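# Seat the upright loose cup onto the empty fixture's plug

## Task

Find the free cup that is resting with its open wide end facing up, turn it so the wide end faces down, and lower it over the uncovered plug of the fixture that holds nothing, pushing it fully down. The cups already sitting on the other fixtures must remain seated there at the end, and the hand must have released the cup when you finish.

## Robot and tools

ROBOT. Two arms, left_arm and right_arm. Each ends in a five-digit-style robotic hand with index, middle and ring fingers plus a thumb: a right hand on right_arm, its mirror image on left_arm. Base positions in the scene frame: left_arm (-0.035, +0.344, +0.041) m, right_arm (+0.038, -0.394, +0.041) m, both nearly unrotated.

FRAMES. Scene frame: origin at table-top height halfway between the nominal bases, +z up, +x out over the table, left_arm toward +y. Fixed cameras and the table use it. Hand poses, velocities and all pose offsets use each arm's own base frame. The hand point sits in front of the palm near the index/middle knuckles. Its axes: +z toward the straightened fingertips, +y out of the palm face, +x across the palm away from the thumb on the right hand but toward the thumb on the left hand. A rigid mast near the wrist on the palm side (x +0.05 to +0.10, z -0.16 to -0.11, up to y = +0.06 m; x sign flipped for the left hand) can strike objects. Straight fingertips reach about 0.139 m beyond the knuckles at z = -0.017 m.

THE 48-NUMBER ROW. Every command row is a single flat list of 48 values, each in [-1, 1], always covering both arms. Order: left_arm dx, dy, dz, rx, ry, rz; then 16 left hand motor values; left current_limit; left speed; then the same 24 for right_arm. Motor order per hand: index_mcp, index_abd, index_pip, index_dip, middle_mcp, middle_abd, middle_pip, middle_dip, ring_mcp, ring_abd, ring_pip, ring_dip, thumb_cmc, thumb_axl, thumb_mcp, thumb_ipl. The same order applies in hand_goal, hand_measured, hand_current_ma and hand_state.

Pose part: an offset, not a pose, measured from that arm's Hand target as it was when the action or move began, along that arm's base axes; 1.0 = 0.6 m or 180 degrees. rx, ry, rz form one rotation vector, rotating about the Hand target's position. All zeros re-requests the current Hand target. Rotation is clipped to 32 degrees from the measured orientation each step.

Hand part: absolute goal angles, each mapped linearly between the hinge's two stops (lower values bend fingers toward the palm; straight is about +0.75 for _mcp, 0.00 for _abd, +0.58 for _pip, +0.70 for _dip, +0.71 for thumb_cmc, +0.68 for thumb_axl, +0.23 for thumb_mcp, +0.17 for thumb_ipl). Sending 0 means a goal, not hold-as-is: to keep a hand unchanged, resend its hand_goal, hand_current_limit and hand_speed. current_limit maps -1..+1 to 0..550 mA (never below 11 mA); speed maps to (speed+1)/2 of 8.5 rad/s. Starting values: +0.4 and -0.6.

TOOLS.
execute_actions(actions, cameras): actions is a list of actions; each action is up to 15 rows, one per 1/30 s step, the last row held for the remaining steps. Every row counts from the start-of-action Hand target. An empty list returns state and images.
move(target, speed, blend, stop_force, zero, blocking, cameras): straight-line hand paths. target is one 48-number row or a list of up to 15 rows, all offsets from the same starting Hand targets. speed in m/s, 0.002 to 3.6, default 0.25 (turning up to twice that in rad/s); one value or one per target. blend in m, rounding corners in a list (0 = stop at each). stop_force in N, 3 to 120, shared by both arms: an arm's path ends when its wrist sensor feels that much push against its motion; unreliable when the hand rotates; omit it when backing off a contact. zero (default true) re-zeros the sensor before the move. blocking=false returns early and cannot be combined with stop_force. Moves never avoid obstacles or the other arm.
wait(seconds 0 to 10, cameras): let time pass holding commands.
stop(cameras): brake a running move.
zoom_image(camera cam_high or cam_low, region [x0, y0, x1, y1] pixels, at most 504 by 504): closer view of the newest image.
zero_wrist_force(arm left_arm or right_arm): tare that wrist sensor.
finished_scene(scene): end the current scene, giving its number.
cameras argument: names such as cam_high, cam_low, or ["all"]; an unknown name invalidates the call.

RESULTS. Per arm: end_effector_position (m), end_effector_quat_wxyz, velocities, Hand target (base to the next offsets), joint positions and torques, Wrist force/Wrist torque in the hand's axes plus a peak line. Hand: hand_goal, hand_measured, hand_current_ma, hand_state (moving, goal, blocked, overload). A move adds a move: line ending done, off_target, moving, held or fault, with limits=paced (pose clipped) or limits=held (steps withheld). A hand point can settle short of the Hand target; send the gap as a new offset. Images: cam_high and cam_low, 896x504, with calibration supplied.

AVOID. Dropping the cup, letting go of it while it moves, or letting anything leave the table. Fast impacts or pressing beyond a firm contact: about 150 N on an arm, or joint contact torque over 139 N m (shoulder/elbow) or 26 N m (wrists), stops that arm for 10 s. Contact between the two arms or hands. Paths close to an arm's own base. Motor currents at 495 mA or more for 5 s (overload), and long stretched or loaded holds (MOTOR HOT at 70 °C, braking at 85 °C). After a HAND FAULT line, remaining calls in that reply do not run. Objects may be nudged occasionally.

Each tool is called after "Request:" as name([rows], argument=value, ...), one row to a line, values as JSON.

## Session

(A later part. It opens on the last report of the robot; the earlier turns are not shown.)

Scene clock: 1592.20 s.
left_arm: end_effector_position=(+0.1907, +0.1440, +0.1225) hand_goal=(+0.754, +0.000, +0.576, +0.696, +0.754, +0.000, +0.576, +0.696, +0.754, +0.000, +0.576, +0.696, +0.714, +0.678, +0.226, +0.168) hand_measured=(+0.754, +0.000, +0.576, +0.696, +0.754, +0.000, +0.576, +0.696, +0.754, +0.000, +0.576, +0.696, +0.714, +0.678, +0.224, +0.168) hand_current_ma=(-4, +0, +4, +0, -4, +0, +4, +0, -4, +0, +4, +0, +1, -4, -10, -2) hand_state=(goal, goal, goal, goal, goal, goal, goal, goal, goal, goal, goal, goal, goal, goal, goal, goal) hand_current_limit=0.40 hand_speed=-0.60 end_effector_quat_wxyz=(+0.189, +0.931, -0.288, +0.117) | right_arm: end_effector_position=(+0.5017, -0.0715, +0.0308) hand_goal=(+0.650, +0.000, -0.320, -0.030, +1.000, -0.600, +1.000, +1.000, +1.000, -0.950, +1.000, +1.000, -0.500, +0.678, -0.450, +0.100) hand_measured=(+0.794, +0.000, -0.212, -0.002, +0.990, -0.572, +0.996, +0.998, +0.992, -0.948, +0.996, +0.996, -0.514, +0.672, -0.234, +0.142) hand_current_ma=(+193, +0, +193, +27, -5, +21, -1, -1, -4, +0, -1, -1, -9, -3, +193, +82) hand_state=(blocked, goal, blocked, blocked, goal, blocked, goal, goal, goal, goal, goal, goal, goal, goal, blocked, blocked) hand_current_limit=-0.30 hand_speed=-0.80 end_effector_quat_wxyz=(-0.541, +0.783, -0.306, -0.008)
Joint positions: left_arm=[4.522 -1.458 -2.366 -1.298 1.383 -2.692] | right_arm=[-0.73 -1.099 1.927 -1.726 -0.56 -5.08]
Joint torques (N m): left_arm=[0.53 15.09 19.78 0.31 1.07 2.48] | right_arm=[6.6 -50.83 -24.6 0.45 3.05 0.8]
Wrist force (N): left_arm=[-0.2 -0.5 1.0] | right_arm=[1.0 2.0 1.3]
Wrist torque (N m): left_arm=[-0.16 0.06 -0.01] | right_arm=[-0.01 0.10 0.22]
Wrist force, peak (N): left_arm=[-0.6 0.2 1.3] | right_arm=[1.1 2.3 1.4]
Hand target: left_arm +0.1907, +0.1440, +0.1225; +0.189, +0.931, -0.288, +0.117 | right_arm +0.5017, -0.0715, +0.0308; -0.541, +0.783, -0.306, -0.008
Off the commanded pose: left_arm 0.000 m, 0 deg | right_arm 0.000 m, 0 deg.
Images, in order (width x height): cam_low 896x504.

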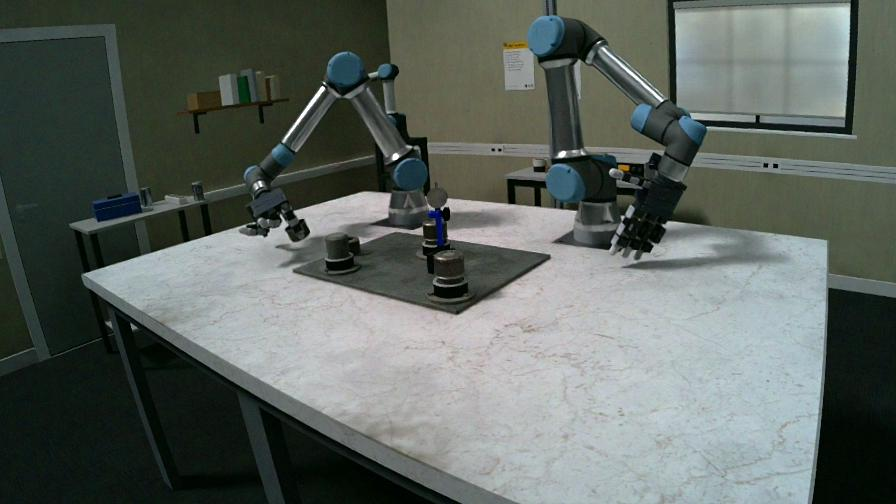

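Request:
move([
  [0,0,0,0,0,0,0.754,0,0.576,0.696,0.754,0,0.576,0.696,0.754,0,0.576,0.696,0.714,0.678,0.226,0.168,0.4,-0.6, 0,0,-0.015,0,0,0, 0.65,0,-0.32,-0.03,1,-0.6,1,1,1,-0.95,1,1,-0.5,0.678,-0.45,0.1,-0.3,-0.8],
], speed=0.05)

Request:
execute_actions([
  [[0,0,0,0,0,0,0.754,0,0.576,0.696,0.754,0,0.576,0.696,0.754,0,0.576,0.696,0.714,0.678,0.226,0.168,0.4,-0.6, 0,0,0,0,0,0, 0.78,0,-0.23,-0.01,1,-0.6,1,1,1,-0.95,1,1,-0.5,0.678,-0.25,0.14,-0.3,-0.8]],
], cameras=["cam_low"])

Request:
zoom_image(camera="cam_low", region=[225, 160, 345, 260])

Request:
execute_actions([
  [[0,0,0,0,0,0,0.754,0,0.576,0.696,0.754,0,0.576,0.696,0.754,0,0.576,0.696,0.714,0.678,0.226,0.168,0.4,-0.6, 0,0,0,0,0,0, 0.794,0,-0.212,-0.002,1,-0.6,1,1,1,-0.95,1,1,-0.5,0.678,-0.234,0.142,-0.3,-0.8]],
], cameras=["cam_low"])

Request:
zoom_image(camera="cam_low", region=[225, 160, 345, 260])

Scene clock: 1629.97 s.
left_arm: end_effector_position=(+0.1907, +0.1440, +0.1225) hand_goal=(+0.754, +0.000, +0.576, +0.696, +0.754, +0.000, +0.576, +0.696, +0.754, +0.000, +0.576, +0.696, +0.714, +0.678, +0.226, +0.168) hand_measured=(+0.754, +0.000, +0.576, +0.696, +0.754, +0.000, +0.576, +0.696, +0.754, +0.000, +0.576, +0.696, +0.714, +0.678, +0.224, +0.168) hand_current_ma=(-4, +0, +4, +0, -4, +0, +4, +0, -4, +0, +4, +0, +1, -4, -10, -2) hand_state=(goal, goal, goal, goal, goal, goal, goal, goal, goal, goal, goal, goal, goal, goal, goal, goal) hand_current_limit=0.40 hand_speed=-0.60 end_effector_quat_wxyz=(+0.189, +0.931, -0.288, +0.117) | right_arm: end_effector_position=(+0.5017, -0.0715, +0.0217) hand_goal=(+0.650, +0.000, -0.320, -0.030, +1.000, -0.600, +1.000, +1.000, +1.000, -0.950, +1.000, +1.000, -0.500, +0.678, -0.450, +0.100) hand_measured=(+0.794, +0.000, -0.212, -0.002, +0.990, -0.572, +0.996, +0.998, +0.992, -0.948, +0.996, +0.996, -0.514, +0.672, -0.234, +0.142) hand_current_ma=(+192, +0, +193, +27, -5, +21, -1, -1, -4, +0, -1, -1, -9, -3, +192, +82) hand_state=(blocked, goal, blocked, blocked, goal, blocked, goal, goal, goal, goal, goal, goal, goal, goal, blocked, blocked) hand_current_limit=-0.30 hand_speed=-0.80 end_effector_quat_wxyz=(-0.541, +0.783, -0.306, -0.008)
Joint positions: left_arm=[4.522 -1.458 -2.366 -1.298 1.383 -2.692] | right_arm=[-0.73 -1.082 1.932 -1.748 -0.56 -5.08]
Joint torques (N m): left_arm=[0.65 15.61 19.68 0.24 1.34 2.68] | right_arm=[3 -51.07 -13.2 1.27 2.8 -1.07]
Wrist force (N): left_arm=[-0.3 -0.3 0.7] | right_arm=[1.1 2.2 1.2]
Wrist torque (N m): left_arm=[-0.08 0.05 -0.01] | right_arm=[0.00 0.08 0.24]
Wrist force, peak (N): left_arm=[-0.3 0.3 1.3] | right_arm=[1.2 2.3 1.5]
Hand target: left_arm +0.1907, +0.1440, +0.1225; +0.189, +0.931, -0.288, +0.117 | right_arm +0.5017, -0.0715, +0.0218; -0.541, +0.783, -0.306, -0.008
Off the commanded pose: left_arm 0.000 m, 0 deg | right_arm 0.000 m, 0 deg.
move: done

Scene clock: 1630.67 s.
left_arm: end_effector_position=(+0.1907, +0.1440, +0.1225) hand_goal=(+0.754, +0.000, +0.576, +0.696, +0.754, +0.000, +0.576, +0.696, +0.754, +0.000, +0.576, +0.696, +0.714, +0.678, +0.226, +0.168) hand_measured=(+0.754, +0.000, +0.576, +0.696, +0.754, +0.000, +0.576, +0.696, +0.754, +0.000, +0.576, +0.696, +0.714, +0.678, +0.224, +0.168) hand_current_ma=(-4, +0, +4, +0, -4, +0, +4, +0, -4, +0, +4, +0, +1, -4, -10, -2) hand_state=(goal, goal, goal, goal, goal, goal, goal, goal, goal, goal, goal, goal, goal, goal, goal, goal) hand_current_limit=0.40 hand_speed=-0.60 end_effector_quat_wxyz=(+0.189, +0.931, -0.288, +0.117) | right_arm: end_effector_position=(+0.5017, -0.0715, +0.0218) hand_goal=(+0.780, +0.000, -0.230, -0.010, +1.000, -0.600, +1.000, +1.000, +1.000, -0.950, +1.000, +1.000, -0.500, +0.678, -0.250, +0.140) hand_measured=(+0.776, +0.000, -0.228, -0.008, +0.990, -0.572, +0.996, +0.998, +0.992, -0.948, +0.996, +0.996, -0.506, +0.676, -0.246, +0.142) hand_current_ma=(-2, +0, +1, +0, -5, +21, -1, -1, -4, +0, -1, -1, -2, -1, +2, +1) hand_state=(goal, goal, goal, goal, goal, blocked, goal, goal, goal, goal, goal, goal, goal, goal, goal, goal) hand_current_limit=-0.30 hand_speed=-0.80 end_effector_quat_wxyz=(-0.541, +0.783, -0.306, -0.008)
Joint positions: left_arm=[4.522 -1.458 -2.366 -1.298 1.383 -2.692] | right_arm=[-0.73 -1.082 1.932 -1.747 -0.56 -5.08]
Joint torques (N m): left_arm=[1.27 15.01 19.07 0.31 1.18 2.6] | right_arm=[4.62 -48.05 -24 -2.65 2.44 -0.96]
Wrist force (N): left_arm=[-0.2 -0.3 1.1] | right_arm=[0.5 0.2 0.4]
Wrist torque (N m): left_arm=[-0.12 0.06 0.00] | right_arm=[0.00 0.04 0.27]
Wrist force, peak (N): left_arm=[-0.6 -0.3 1.1] | right_arm=[1.2 2.1 1.2]
Hand target: left_arm +0.1907, +0.1440, +0.1225; +0.189, +0.931, -0.288, +0.117 | right_arm +0.5017, -0.0715, +0.0218; -0.541, +0.783, -0.306, -0.008
Off the commanded pose: left_arm 0.000 m, 0 deg | right_arm 0.000 m, 0 deg.
Images, in order (width x height): cam_low 896x504.

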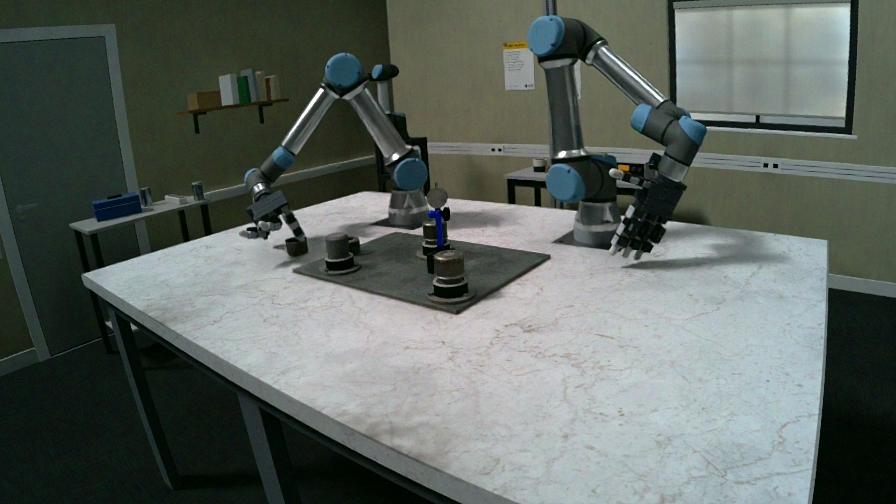

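Scaled by 4.200 from the camera's 896x504 image, which has a finer 1280x720 frame.

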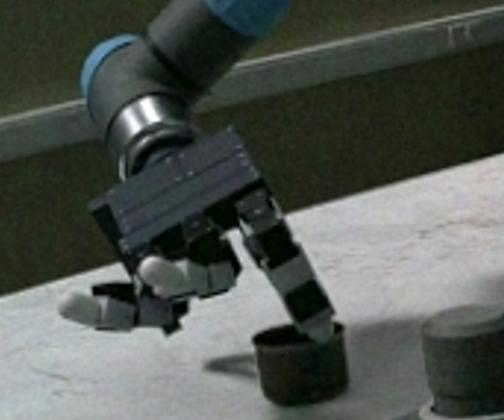

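Scene clock: 1631.37 s.
left_arm: end_effector_position=(+0.1907, +0.1440, +0.1225) hand_goal=(+0.754, +0.000, +0.576, +0.696, +0.754, +0.000, +0.576, +0.696, +0.754, +0.000, +0.576, +0.696, +0.714, +0.678, +0.226, +0.168) hand_measured=(+0.754, +0.000, +0.576, +0.696, +0.754, +0.000, +0.576, +0.696, +0.754, +0.000, +0.576, +0.696, +0.714, +0.678, +0.224, +0.168) hand_current_ma=(-4, +0, +4, +0, -4, +0, +4, +0, -4, +0, +4, +0, +1, -4, -10, -2) hand_state=(goal, goal, goal, goal, goal, goal, goal, goal, goal, goal, goal, goal, goal, goal, goal, goal) hand_current_limit=0.40 hand_speed=-0.60 end_effector_quat_wxyz=(+0.189, +0.931, -0.288, +0.117) | right_arm: end_effector_position=(+0.5017, -0.0715, +0.0218) hand_goal=(+0.794, +0.000, -0.212, -0.002, +1.000, -0.600, +1.000, +1.000, +1.000, -0.950, +1.000, +1.000, -0.500, +0.678, -0.234, +0.142) hand_measured=(+0.778, +0.000, -0.216, -0.004, +0.990, -0.572, +0.996, +0.998, +0.992, -0.948, +0.996, +0.996, -0.506, +0.676, -0.234, +0.142) hand_current_ma=(-12, +0, -1, +0, -5, +21, -1, -1, -4, +0, -1, -1, -2, -1, +0, +0) hand_state=(goal, goal, goal, goal, goal, blocked, goal, goal, goal, goal, goal, goal, goal, goal, goal, goal) hand_current_limit=-0.30 hand_speed=-0.80 end_effector_quat_wxyz=(-0.541, +0.783, -0.306, -0.008)
Joint positions: left_arm=[4.522 -1.458 -2.366 -1.298 1.383 -2.692] | right_arm=[-0.73 -1.082 1.932 -1.747 -0.56 -5.08]
Joint torques (N m): left_arm=[-0.23 16.3 19.49 0.24 1.25 2.8] | right_arm=[3.79 -48.9 -24.37 -3.27 1.88 -0.9]
Wrist force (N): left_arm=[-0.7 0.2 0.8] | right_arm=[0.4 0.2 0.4]
Wrist torque (N m): left_arm=[-0.04 0.11 -0.06] | right_arm=[-0.01 0.05 0.27]
Wrist force, peak (N): left_arm=[-0.6 -0.3 1.1] | right_arm=[0.5 0.3 0.7]
Hand target: left_arm +0.1907, +0.1440, +0.1225; +0.189, +0.931, -0.288, +0.117 | right_arm +0.5017, -0.0715, +0.0218; -0.541, +0.783, -0.306, -0.008
Off the commanded pose: left_arm 0.000 m, 0 deg | right_arm 0.000 m, 0 deg.
Images, in order (width x height): cam_low 896x504.

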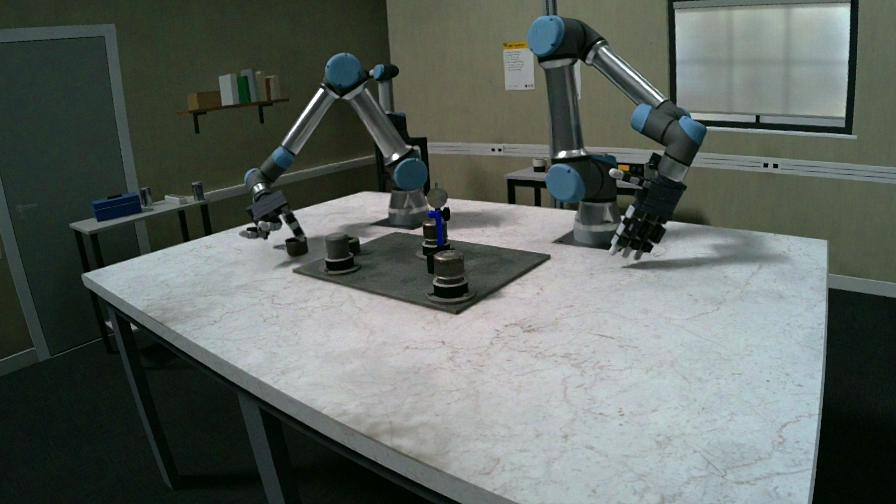

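Scaled by 4.200 from the camera's 896x504 image, which has a finer 1280x720 frame.

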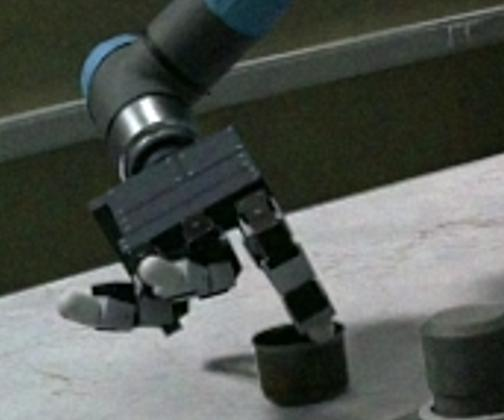

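Request:
move([
  [0,0,0,0,0,0,0.754,0,0.576,0.696,0.754,0,0.576,0.696,0.754,0,0.576,0.696,0.714,0.678,0.226,0.168,0.4,-0.6, 0,0,0.01,0,0,0, 0.90,0,-0.12,0.02,1,-0.6,1,1,1,-0.95,1,1,-0.5,0.678,-0.15,0.142,0.2,-0.8],
  [0,0,0,0,0,0,0.754,0,0.576,0.696,0.754,0,0.576,0.696,0.754,0,0.576,0.696,0.714,0.678,0.226,0.168,0.4,-0.6, -0.05,-0.087,0.15,0,0,0, 0.90,0,-0.12,0.02,1,-0.6,1,1,1,-0.95,1,1,-0.5,0.678,-0.15,0.142,0.2,-0.8],
], speed=0.1, cameras=["all"])

Request:
zoom_image(camera="cam_high", region=[220, 190, 320, 290])

Request:
zoom_image(camera="cam_low", region=[225, 160, 345, 260])

Scene clock: 1747.93 s.
left_arm: end_effector_position=(+0.1907, +0.1440, +0.1225) hand_goal=(+0.754, +0.000, +0.576, +0.696, +0.754, +0.000, +0.576, +0.696, +0.754, +0.000, +0.576, +0.696, +0.714, +0.678, +0.226, +0.168) hand_measured=(+0.754, +0.000, +0.576, +0.696, +0.754, +0.000, +0.576, +0.696, +0.754, +0.000, +0.576, +0.696, +0.714, +0.678, +0.224, +0.168) hand_current_ma=(-4, +0, +4, +0, -4, +0, +4, +0, -4, +0, +4, +0, +1, -4, -10, -2) hand_state=(goal, goal, goal, goal, goal, goal, goal, goal, goal, goal, goal, goal, goal, goal, goal, goal) hand_current_limit=0.40 hand_speed=-0.60 end_effector_quat_wxyz=(+0.189, +0.931, -0.288, +0.117) | right_arm: end_effector_position=(+0.4717, -0.1238, +0.1118) hand_goal=(+0.900, +0.000, -0.120, +0.020, +1.000, -0.600, +1.000, +1.000, +1.000, -0.950, +1.000, +1.000, -0.500, +0.678, -0.150, +0.142) hand_measured=(+0.882, +0.000, -0.126, +0.018, +0.990, -0.572, +0.996, +0.998, +0.992, -0.948, +0.996, +0.996, -0.506, +0.676, -0.152, +0.142) hand_current_ma=(-15, +0, -2, +0, -5, +21, -1, -1, -4, +0, -1, -1, -2, -1, +0, +0) hand_state=(goal, goal, goal, goal, goal, blocked, goal, goal, goal, goal, goal, goal, goal, goal, goal, goal) hand_current_limit=0.20 hand_speed=-0.80 end_effector_quat_wxyz=(-0.541, +0.783, -0.306, -0.008)
Joint positions: left_arm=[4.522 -1.458 -2.366 -1.298 1.383 -2.692] | right_arm=[-0.839 -1.227 1.824 -1.376 -0.632 -5.223]
Joint torques (N m): left_arm=[1.19 14.92 20.31 0.29 1.2 2.61] | right_arm=[1.69 -29.08 -10.6 0.19 3.09 0.78]
Wrist force (N): left_arm=[-0.3 -0.1 0.8] | right_arm=[0.2 0.1 0.6]
Wrist torque (N m): left_arm=[-0.08 0.07 -0.02] | right_arm=[-0.05 0.07 0.22]
Wrist force, peak (N): left_arm=[-0.5 -0.4 1.4] | right_arm=[0.6 0.7 1.4]
Hand target: left_arm +0.1907, +0.1440, +0.1225; +0.189, +0.931, -0.288, +0.117 | right_arm +0.4717, -0.1237, +0.1118; -0.541, +0.783, -0.306, -0.008
Off the commanded pose: left_arm 0.000 m, 0 deg | right_arm 0.000 m, 0 deg.
move: done

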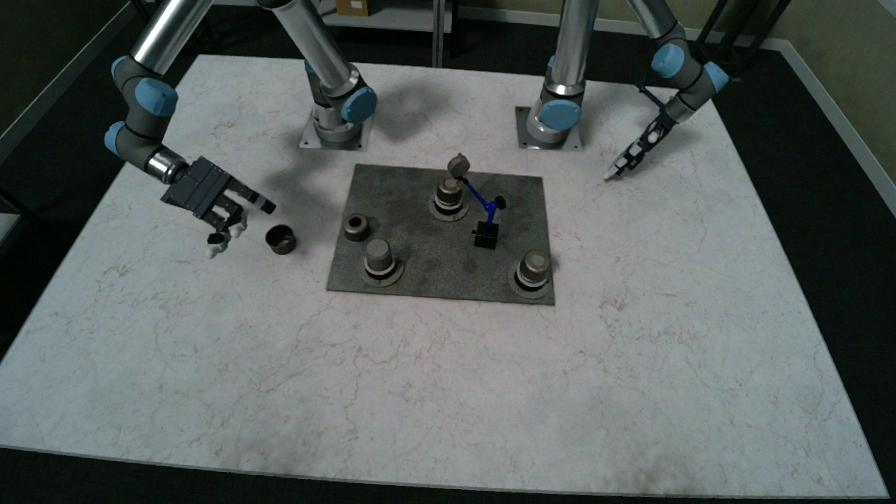

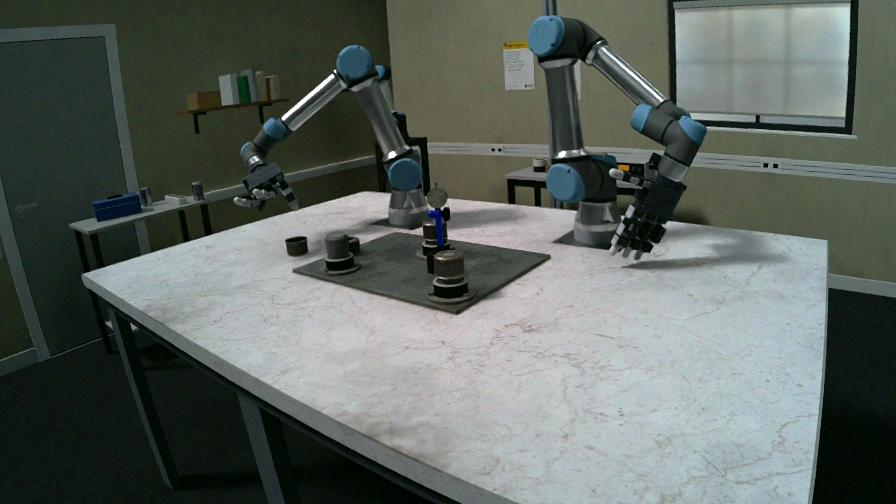

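Scaled by 5.040 from the camera's 896x504 image, which has a finer 1280x720 frame.

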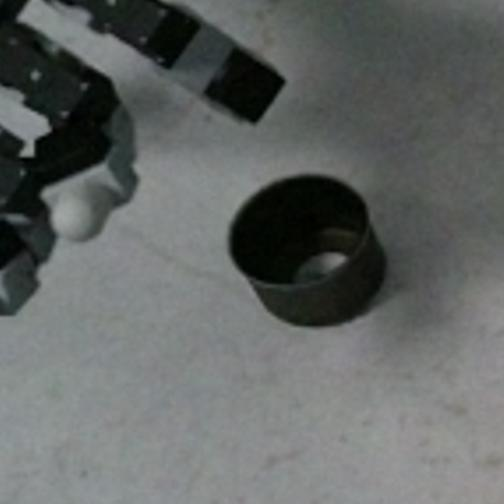

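Scaled by 4.200 from the camera's 896x504 image, which has a finer 1280x720 frame.

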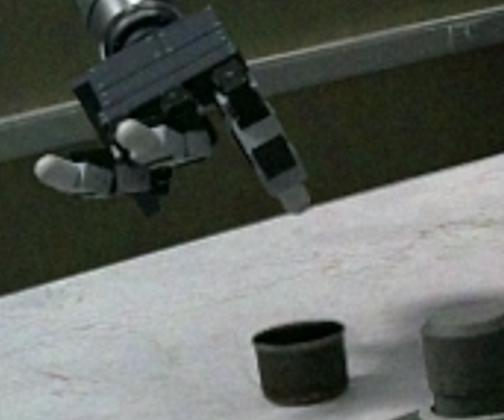

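Request:
move(target=[0,0,0,0,0,0,0.754,0,0.576,0.696,0.754,0,0.576,0.696,0.754,0,0.576,0.696,0.714,0.678,0.226,0.168,0.4,-0.6, 0.0333,0.1045,-0.0197,-0.2222,-0.3849,0, 0.88,0,-0.13,0.02,1,-0.6,1,1,1,-0.95,1,1,-0.5,0.678,-0.17,0.142,0.2,-0.8], speed=0.25, cameras=["all"])

Request:
zoom_image(camera="cam_high", region=[220, 160, 340, 280])

Request:
zoom_image(camera="cam_low", region=[235, 160, 355, 260])

Scene clock: 1788.30 s.
left_arm: end_effector_position=(+0.1907, +0.1440, +0.1225) hand_goal=(+0.754, +0.000, +0.576, +0.696, +0.754, +0.000, +0.576, +0.696, +0.754, +0.000, +0.576, +0.696, +0.714, +0.678, +0.226, +0.168) hand_measured=(+0.754, +0.000, +0.576, +0.696, +0.754, +0.000, +0.576, +0.696, +0.754, +0.000, +0.576, +0.696, +0.714, +0.678, +0.224, +0.168) hand_current_ma=(-4, +0, +4, +0, -4, +0, +4, +0, -4, +0, +4, +0, +1, -4, -10, -2) hand_state=(goal, goal, goal, goal, goal, goal, goal, goal, goal, goal, goal, goal, goal, goal, goal, goal) hand_current_limit=0.40 hand_speed=-0.60 end_effector_quat_wxyz=(+0.189, +0.931, -0.288, +0.117) | right_arm: end_effector_position=(+0.4916, -0.0610, +0.0999) hand_goal=(+0.880, +0.000, -0.130, +0.020, +1.000, -0.600, +1.000, +1.000, +1.000, -0.950, +1.000, +1.000, -0.500, +0.678, -0.170, +0.142) hand_measured=(+0.874, +0.000, -0.128, +0.018, +0.990, -0.572, +0.998, +0.998, +0.992, -0.948, +0.998, +0.998, -0.496, +0.678, -0.168, +0.142) hand_current_ma=(-2, +0, +0, +0, -5, +21, +0, -1, -3, +0, -1, -1, +1, +0, +1, +0) hand_state=(goal, goal, goal, goal, goal, blocked, goal, goal, goal, goal, goal, goal, goal, goal, goal, goal) hand_current_limit=0.20 hand_speed=-0.80 end_effector_quat_wxyz=(-0.333, +0.778, +0.064, +0.528) end_effector_velocity=(+0.000, +0.001, -0.001) end_effector_angular_velocity=(+0.002, +0.002, +0.001)
Joint positions: left_arm=[4.522 -1.458 -2.366 -1.298 1.383 -2.692] | right_arm=[-0.883 -1.315 2.681 -3.126 -0.226 -5.608]
Joint velocities: left_arm=[within noise] | right_arm=[0 -0.001 0.001 0.008 0 -0.004]
Joint torques (N m): left_arm=[0.06 15.43 20.23 0.09 1.07 2.51] | right_arm=[4.27 -30.51 0.69 -0.63 0.73 -1.67]
Wrist force (N): left_arm=[-0.3 -0.3 0.7] | right_arm=[1.6 1.5 0.1]
Wrist torque (N m): left_arm=[-0.10 0.06 -0.01] | right_arm=[0.18 -0.12 0.28]
Wrist force, peak (N): left_arm=[-0.4 -0.2 1.5] | right_arm=[1.7 1.6 0.4]
Hand target: left_arm +0.1907, +0.1440, +0.1225; +0.189, +0.931, -0.288, +0.117 | right_arm +0.4917, -0.0610, +0.1000; -0.333, +0.778, +0.064, +0.528
Off the commanded pose: left_arm 0.000 m, 0 deg | right_arm 0.000 m, 0 deg.
move: done

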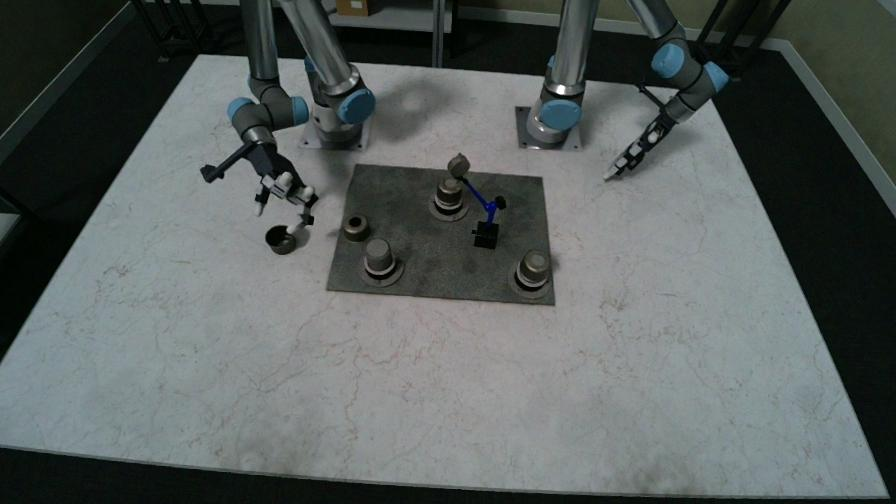

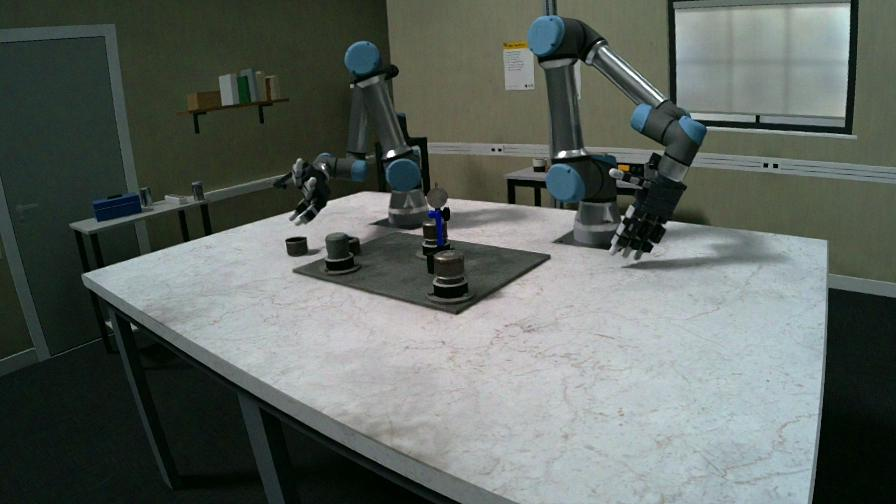

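Scaled by 4.200 from the camera's 896x504 image, which has a finer 1280x720 frame.

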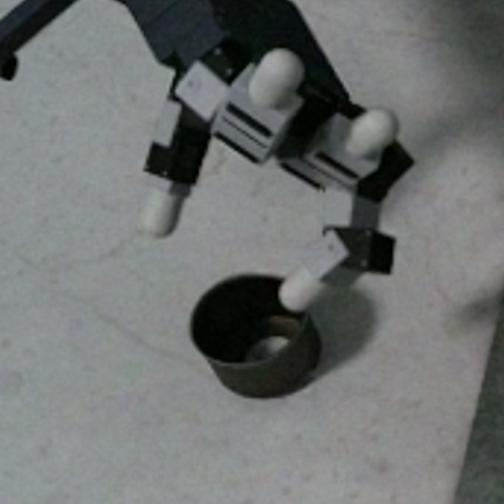

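Scaled by 4.200 from the camera's 896x504 image, which has a finer 1280x720 frame.

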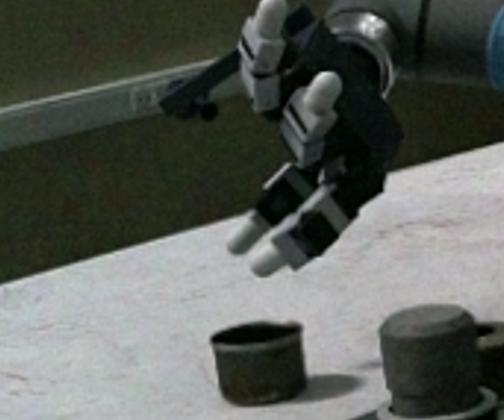

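Request:
move(target=[0,0,0,0,0,0,0.754,0,0.576,0.696,0.754,0,0.576,0.696,0.754,0,0.576,0.696,0.714,0.678,0.226,0.168,0.4,-0.6, 0.0073,-0.0088,-0.1417,0,0,0, 0.88,0,-0.13,0.02,1,-0.6,1,1,1,-0.95,1,1,-0.5,0.678,-0.17,0.142,0.2,-0.8], speed=0.08, stop_force=6, cameras=["all"])

Request:
zoom_image(camera="cam_high", region=[220, 160, 340, 280])

Request:
zoom_image(camera="cam_low", region=[235, 160, 355, 260])

Scene clock: 1842.10 s.
left_arm: end_effector_position=(+0.1907, +0.1440, +0.1225) hand_goal=(+0.754, +0.000, +0.576, +0.696, +0.754, +0.000, +0.576, +0.696, +0.754, +0.000, +0.576, +0.696, +0.714, +0.678, +0.226, +0.168) hand_measured=(+0.754, +0.000, +0.576, +0.696, +0.754, +0.000, +0.576, +0.696, +0.754, +0.000, +0.576, +0.696, +0.714, +0.678, +0.224, +0.168) hand_current_ma=(-4, +0, +4, +0, -4, +0, +4, +0, -4, +0, +4, +0, +1, -4, -10, -2) hand_state=(goal, goal, goal, goal, goal, goal, goal, goal, goal, goal, goal, goal, goal, goal, goal, goal) hand_current_limit=0.40 hand_speed=-0.60 end_effector_quat_wxyz=(+0.189, +0.931, -0.288, +0.117) | right_arm: end_effector_position=(+0.4960, -0.0663, +0.0150) hand_goal=(+0.880, +0.000, -0.130, +0.020, +1.000, -0.600, +1.000, +1.000, +1.000, -0.950, +1.000, +1.000, -0.500, +0.678, -0.170, +0.142) hand_measured=(+0.874, +0.000, -0.128, +0.018, +0.990, -0.572, +0.998, +0.998, +0.992, -0.948, +0.998, +0.998, -0.496, +0.678, -0.168, +0.142) hand_current_ma=(-2, +0, +0, +0, -5, +21, +0, -1, -3, +0, -1, -1, +1, +0, +1, +0) hand_state=(goal, goal, goal, goal, goal, blocked, goal, goal, goal, goal, goal, goal, goal, goal, goal, goal) hand_current_limit=0.20 hand_speed=-0.80 end_effector_quat_wxyz=(-0.333, +0.778, +0.064, +0.528)
Joint positions: left_arm=[4.522 -1.458 -2.366 -1.298 1.383 -2.692] | right_arm=[-0.883 -0.876 2.647 -3.532 -0.226 -5.607]
Joint torques (N m): left_arm=[0.85 15.25 18.73 0.26 1.1 2.7] | right_arm=[-1.28 -22.45 10.97 -0.57 0.76 -1.5]
Wrist force (N): left_arm=[-0.6 -0.3 0.9] | right_arm=[1.7 1.4 0.2]
Wrist torque (N m): left_arm=[-0.11 0.10 -0.04] | right_arm=[0.16 -0.15 0.27]
Wrist force, peak (N): left_arm=[-0.5 -0.1 1.5] | right_arm=[2.5 0.9 -0.1]
Hand target: left_arm +0.1907, +0.1440, +0.1225; +0.189, +0.931, -0.288, +0.117 | right_arm +0.4960, -0.0663, +0.0150; -0.333, +0.778, +0.064, +0.528
Off the commanded pose: left_arm 0.000 m, 0 deg | right_arm 0.000 m, 0 deg.
move: done

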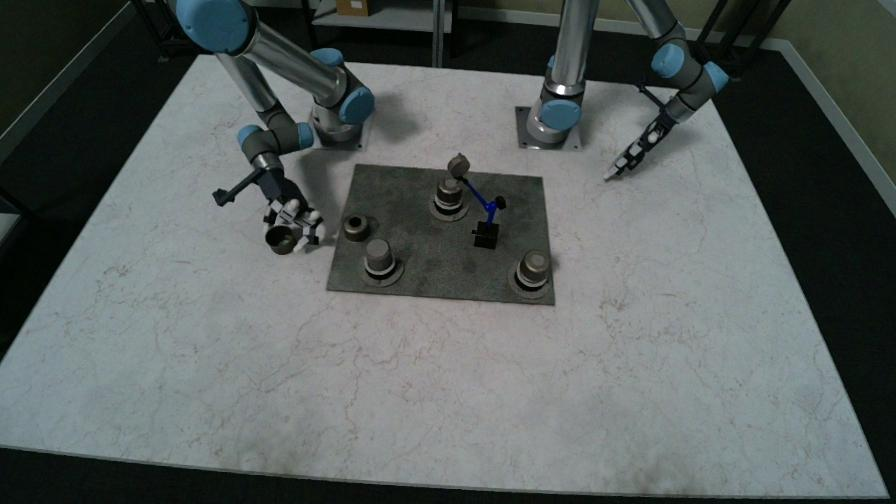

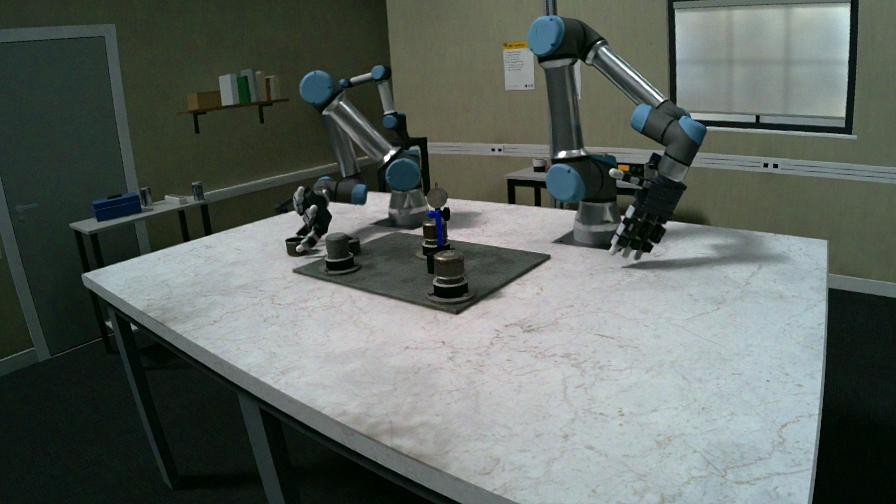

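Scaled by 4.200 from the camera's 896x504 image, which has a finer 1280x720 frame.

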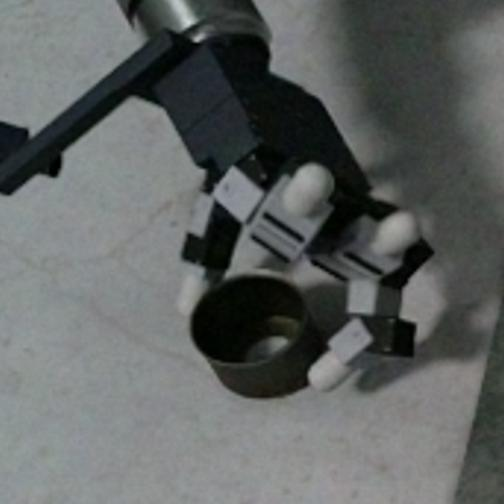

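Scaled by 4.200 from the camera's 896x504 image, which has a finer 1280x720 frame.

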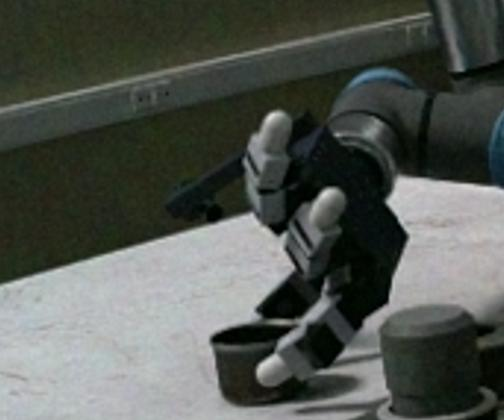

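Request:
move([
  [0,0,0,0,0,0,0.754,0,0.576,0.696,0.754,0,0.576,0.696,0.754,0,0.576,0.696,0.714,0.678,0.226,0.168,0.4,-0.6, 0,0,0,0,0,0, 0.753,0,-0.299,-0.029,1,-0.6,1,1,1,-0.95,1,1,-0.5,0.678,-0.393,0.114,0.2,-0.8],
  [0,0,0,0,0,0,0.754,0,0.576,0.696,0.754,0,0.576,0.696,0.754,0,0.576,0.696,0.714,0.678,0.226,0.168,0.4,-0.6, 0,0,0,0,0,0, 0.65,0,-0.32,-0.03,1,-0.6,1,1,1,-0.95,1,1,-0.5,0.678,-0.45,0.1,0.5,-0.8],
], speed=0.05, cameras=["all"])

Request:
zoom_image(camera="cam_high", region=[220, 160, 340, 280])

Request:
zoom_image(camera="cam_low", region=[235, 160, 355, 260])

Scene clock: 1848.67 s.
left_arm: end_effector_position=(+0.1907, +0.1440, +0.1225) hand_goal=(+0.754, +0.000, +0.576, +0.696, +0.754, +0.000, +0.576, +0.696, +0.754, +0.000, +0.576, +0.696, +0.714, +0.678, +0.226, +0.168) hand_measured=(+0.754, +0.000, +0.576, +0.696, +0.754, +0.000, +0.576, +0.696, +0.754, +0.000, +0.576, +0.696, +0.714, +0.678, +0.224, +0.168) hand_current_ma=(-4, +0, +4, +0, -4, +0, +4, +0, -4, +0, +4, +0, +1, -4, -10, -2) hand_state=(goal, goal, goal, goal, goal, goal, goal, goal, goal, goal, goal, goal, goal, goal, goal, goal) hand_current_limit=0.40 hand_speed=-0.60 end_effector_quat_wxyz=(+0.189, +0.931, -0.288, +0.117) | right_arm: end_effector_position=(+0.4960, -0.0663, +0.0150) hand_goal=(+0.650, +0.000, -0.320, -0.030, +1.000, -0.600, +1.000, +1.000, +1.000, -0.950, +1.000, +1.000, -0.500, +0.678, -0.450, +0.100) hand_measured=(+0.808, +0.000, -0.212, -0.014, +0.990, -0.572, +0.998, +0.998, +0.992, -0.948, +0.998, +0.998, -0.494, +0.678, -0.236, +0.140) hand_current_ma=(+412, +0, +246, +10, -5, +21, +0, -1, -3, +0, -1, -1, +2, +0, +412, +79) hand_state=(blocked, goal, blocked, goal, goal, blocked, goal, goal, goal, goal, goal, goal, goal, goal, blocked, blocked) hand_current_limit=0.50 hand_speed=-0.80 end_effector_quat_wxyz=(-0.333, +0.778, +0.064, +0.528)
Joint positions: left_arm=[4.522 -1.458 -2.366 -1.298 1.383 -2.692] | right_arm=[-0.883 -0.876 2.647 -3.532 -0.226 -5.607]
Joint torques (N m): left_arm=[0.97 15.3 20.23 0.43 1.21 2.7] | right_arm=[-5.52 -22.1 9.24 -1.37 3.48 -1.65]
Wrist force (N): left_arm=[-0.5 -0.1 0.7] | right_arm=[2.1 1.0 -0.3]
Wrist torque (N m): left_arm=[-0.07 0.10 -0.03] | right_arm=[0.20 -0.15 0.29]
Wrist force, peak (N): left_arm=[-0.4 -0.4 1.3] | right_arm=[2.0 1.6 -0.3]
Hand target: left_arm +0.1907, +0.1440, +0.1225; +0.189, +0.931, -0.288, +0.117 | right_arm +0.4960, -0.0663, +0.0150; -0.333, +0.778, +0.064, +0.528
Off the commanded pose: left_arm 0.000 m, 0 deg | right_arm 0.000 m, 0 deg.
move: done

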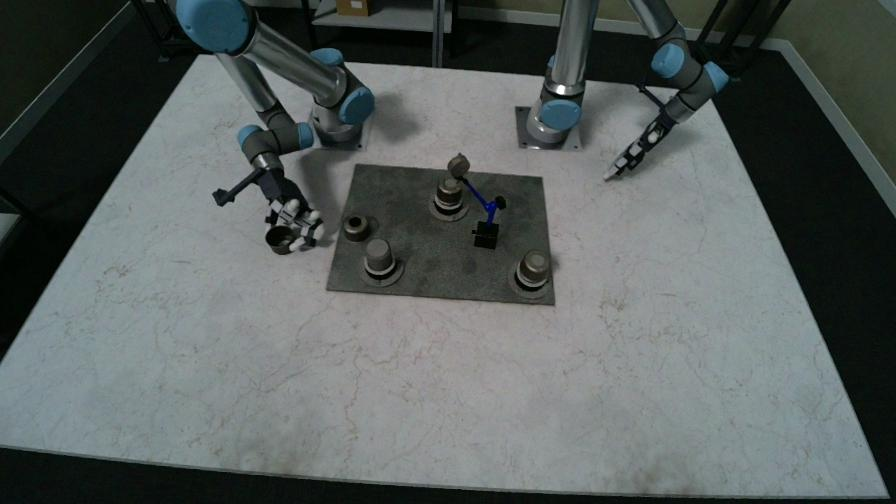

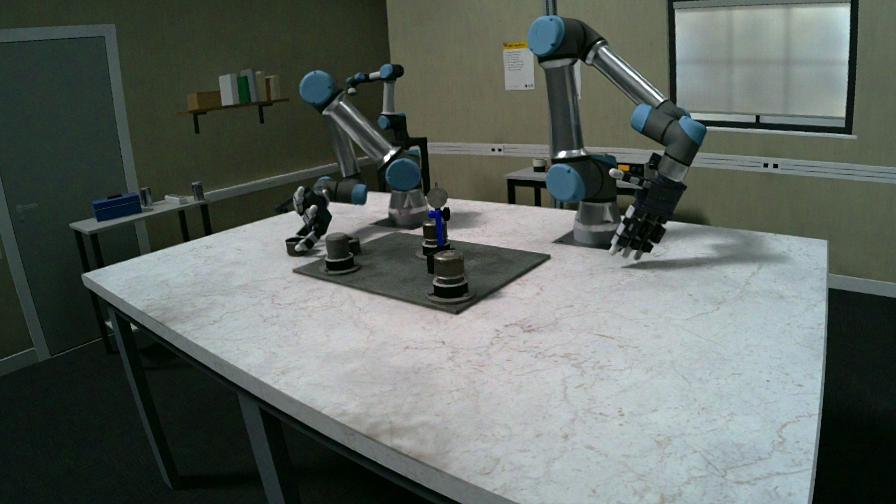

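Scaled by 4.200 from the camera's 896x504 image, which has a finer 1280x720 frame.

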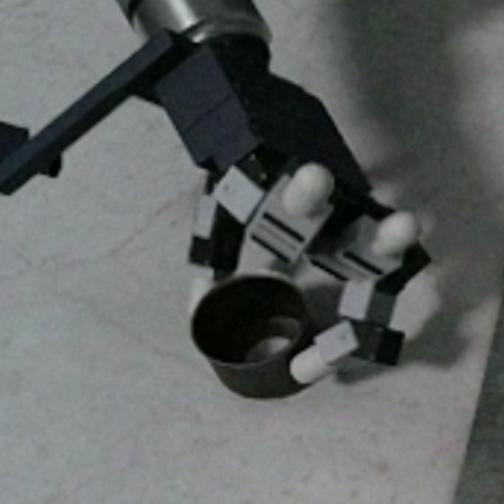

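Scaled by 4.200 from the camera's 896x504 image, which has a finer 1280x720 frame.

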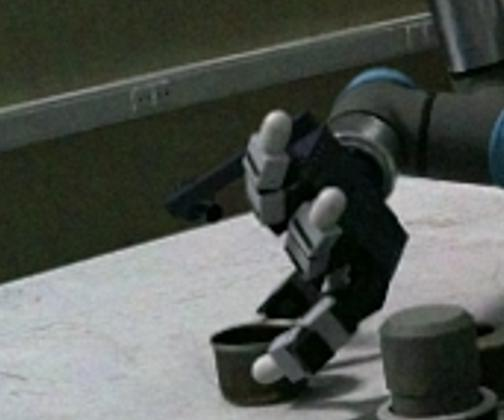

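Request:
move([
  [0,0,0,0,0,0,0.754,0,0.576,0.696,0.754,0,0.576,0.696,0.754,0,0.576,0.696,0.714,0.678,0.226,0.168,0.4,-0.6, 0,0,0.1667,0,0,0, 0.65,0,-0.32,-0.03,1,-0.6,1,1,1,-0.95,1,1,-0.5,0.678,-0.45,0.1,0.5,-0.8],
  [0,0,0,0,0,0,0.754,0,0.576,0.696,0.754,0,0.576,0.696,0.754,0,0.576,0.696,0.714,0.678,0.226,0.168,0.4,-0.6, 0.0293,-0.0169,0.1265,0.2222,0.3849,0, 0.65,0,-0.32,-0.03,1,-0.6,1,1,1,-0.95,1,1,-0.5,0.678,-0.45,0.1,0.5,-0.8],
], speed=[0.1,0.25], blend=[0.02,0], cameras=["all"])

Request:
zoom_image(camera="cam_high", region=[220, 160, 340, 280])

Request:
zoom_image(camera="cam_low", region=[235, 150, 355, 250])

Scene clock: 1862.53 s.
left_arm: end_effector_position=(+0.1907, +0.1440, +0.1225) hand_goal=(+0.754, +0.000, +0.576, +0.696, +0.754, +0.000, +0.576, +0.696, +0.754, +0.000, +0.576, +0.696, +0.714, +0.678, +0.226, +0.168) hand_measured=(+0.754, +0.000, +0.576, +0.696, +0.754, +0.000, +0.576, +0.696, +0.754, +0.000, +0.576, +0.696, +0.714, +0.678, +0.224, +0.168) hand_current_ma=(-4, +0, +4, +0, -4, +0, +4, +0, -4, +0, +4, +0, +1, -4, -10, -2) hand_state=(goal, goal, goal, goal, goal, goal, goal, goal, goal, goal, goal, goal, goal, goal, goal, goal) hand_current_limit=0.40 hand_speed=-0.60 end_effector_quat_wxyz=(+0.189, +0.931, -0.288, +0.117) | right_arm: end_effector_position=(+0.5136, -0.0764, +0.0908) hand_goal=(+0.650, +0.000, -0.320, -0.030, +1.000, -0.600, +1.000, +1.000, +1.000, -0.950, +1.000, +1.000, -0.500, +0.678, -0.450, +0.100) hand_measured=(+0.798, +0.000, -0.212, -0.002, +0.990, -0.572, +0.998, +0.998, +0.992, -0.948, +0.998, +0.998, -0.516, +0.672, -0.236, +0.140) hand_current_ma=(+412, +0, +246, +27, -5, +21, +0, -1, -3, +0, -1, -1, -10, -4, +412, +79) hand_state=(blocked, goal, blocked, blocked, goal, blocked, goal, goal, goal, goal, goal, goal, goal, goal, blocked, blocked) hand_current_limit=0.50 hand_speed=-0.80 end_effector_quat_wxyz=(-0.541, +0.783, -0.306, -0.008)
Joint positions: left_arm=[4.522 -1.458 -2.366 -1.298 1.383 -2.692] | right_arm=[-0.722 -1.176 1.845 -1.577 -0.555 -5.069]
Joint torques (N m): left_arm=[1.29 15.47 20.21 0.16 1.1 2.45] | right_arm=[-7.78 -38.54 -21.46 -0.12 3.56 0.95]
Wrist force (N): left_arm=[-0.5 0.0 0.9] | right_arm=[1.1 1.9 1.5]
Wrist torque (N m): left_arm=[-0.07 0.10 -0.03] | right_arm=[-0.04 0.10 0.28]
Wrist force, peak (N): left_arm=[-0.5 -0.4 1.4] | right_arm=[-1.5 3.4 0.8]
Hand target: left_arm +0.1907, +0.1440, +0.1225; +0.189, +0.931, -0.288, +0.117 | right_arm +0.5136, -0.0765, +0.0909; -0.541, +0.783, -0.306, -0.008
Off the commanded pose: left_arm 0.000 m, 0 deg | right_arm 0.000 m, 0 deg.
move: done

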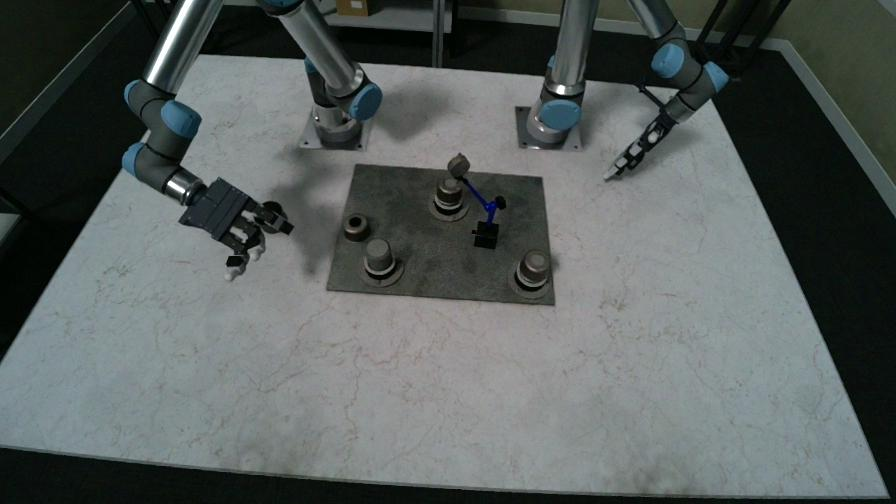

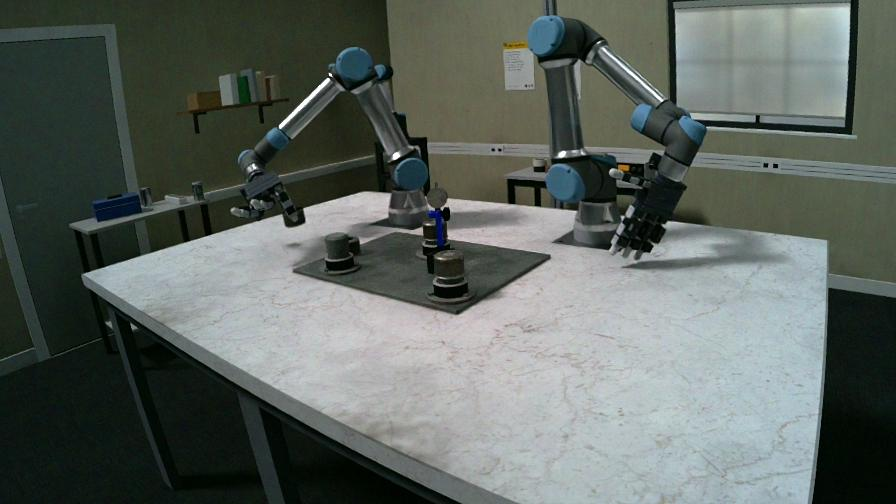

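Scaled by 4.200 from the camera's 896x504 image, which has a finer 1280x720 frame.

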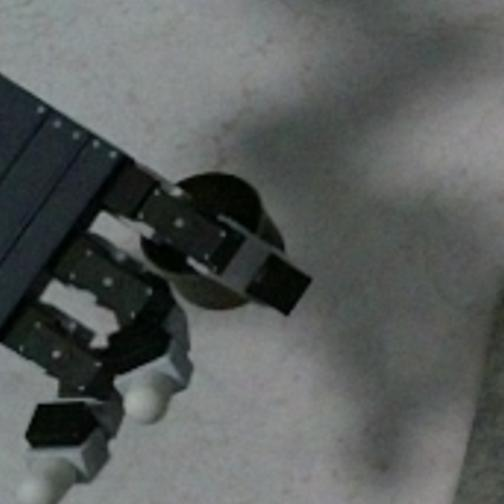

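Scaled by 4.200 from the camera's 896x504 image, which has a finer 1280x720 frame.

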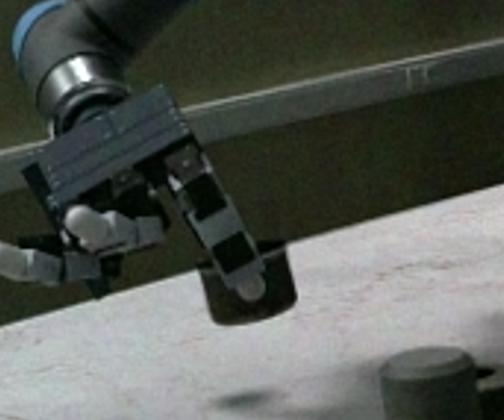

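Request:
move(target=[0,0,0,0,0,0,0.754,0,0.576,0.696,0.754,0,0.576,0.696,0.754,0,0.576,0.696,0.714,0.678,0.226,0.168,0.4,-0.6, -0.0084,0.0048,-0.1355,-0.1111,-0.1925,0, 0.65,0,-0.32,-0.03,1,-0.6,1,1,1,-0.95,1,1,-0.5,0.678,-0.45,0.1,0.5,-0.8], speed=0.08, cameras=["all"])

Request:
zoom_image(camera="cam_low", region=[235, 160, 355, 260])

Scene clock: 1887.90 s.
left_arm: end_effector_position=(+0.1907, +0.1440, +0.1225) hand_goal=(+0.754, +0.000, +0.576, +0.696, +0.754, +0.000, +0.576, +0.696, +0.754, +0.000, +0.576, +0.696, +0.714, +0.678, +0.226, +0.168) hand_measured=(+0.754, +0.000, +0.576, +0.696, +0.754, +0.000, +0.576, +0.696, +0.754, +0.000, +0.576, +0.696, +0.714, +0.678, +0.224, +0.168) hand_current_ma=(-4, +0, +4, +0, -4, +0, +4, +0, -4, +0, +4, +0, +1, -4, -10, -2) hand_state=(goal, goal, goal, goal, goal, goal, goal, goal, goal, goal, goal, goal, goal, goal, goal, goal) hand_current_limit=0.40 hand_speed=-0.60 end_effector_quat_wxyz=(+0.189, +0.931, -0.288, +0.117) | right_arm: end_effector_position=(+0.5085, -0.0736, +0.0095) hand_goal=(+0.650, +0.000, -0.320, -0.030, +1.000, -0.600, +1.000, +1.000, +1.000, -0.950, +1.000, +1.000, -0.500, +0.678, -0.450, +0.100) hand_measured=(+0.798, +0.000, -0.212, +0.000, +0.990, -0.572, +0.998, +0.998, +0.992, -0.948, +0.998, +0.998, -0.504, +0.676, -0.236, +0.142) hand_current_ma=(+412, +0, +246, +28, -5, +21, +0, -1, -3, +0, -1, -1, -1, +0, +413, +81) hand_state=(blocked, goal, blocked, blocked, goal, blocked, goal, goal, goal, goal, goal, goal, goal, goal, blocked, blocked) hand_current_limit=0.50 hand_speed=-0.80 end_effector_quat_wxyz=(-0.465, +0.831, -0.129, +0.277)
Joint positions: left_arm=[4.522 -1.458 -2.366 -1.298 1.383 -2.692] | right_arm=[-0.782 -1.201 2.334 -2.506 -0.436 -5.313]
Joint torques (N m): left_arm=[0.9 14.73 18.74 0.29 1.18 2.51] | right_arm=[6.24 -40.34 -19.26 -2.29 -0.63 -0.39]
Wrist force (N): left_arm=[0.1 -0.1 0.8] | right_arm=[1.6 -1.4 -0.3]
Wrist torque (N m): left_arm=[-0.06 0.00 0.01] | right_arm=[-0.05 -0.10 0.33]
Wrist force, peak (N): left_arm=[-0.5 -0.5 1.4] | right_arm=[1.5 -3.4 -1.8]
Hand target: left_arm +0.1907, +0.1440, +0.1225; +0.189, +0.931, -0.288, +0.117 | right_arm +0.5086, -0.0736, +0.0096; -0.465, +0.831, -0.129, +0.277
Off the commanded pose: left_arm 0.000 m, 0 deg | right_arm 0.000 m, 0 deg.
move: done

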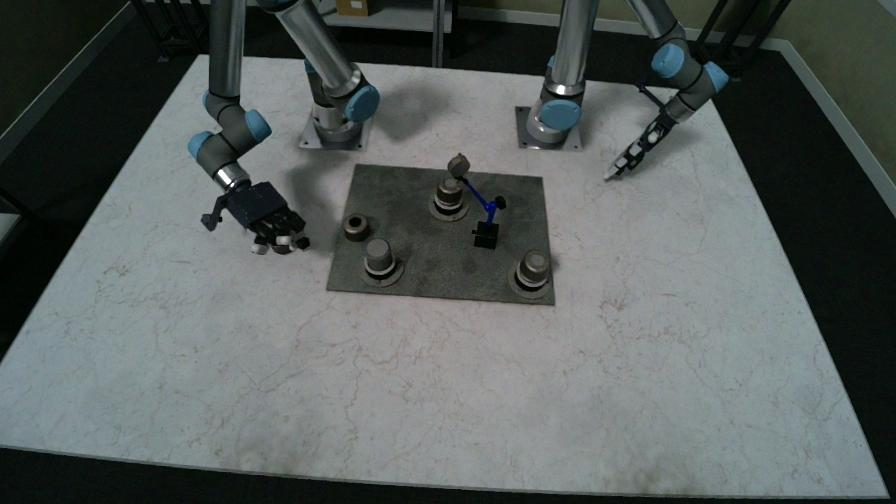

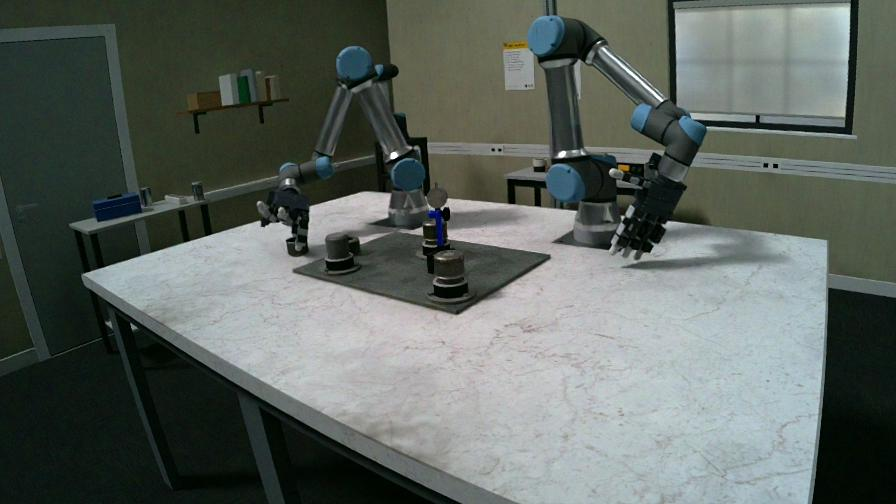

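Scaled by 4.200 from the camera's 896x504 image, which has a finer 1280x720 frame.

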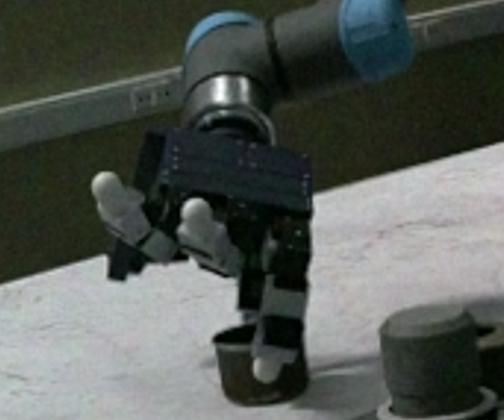

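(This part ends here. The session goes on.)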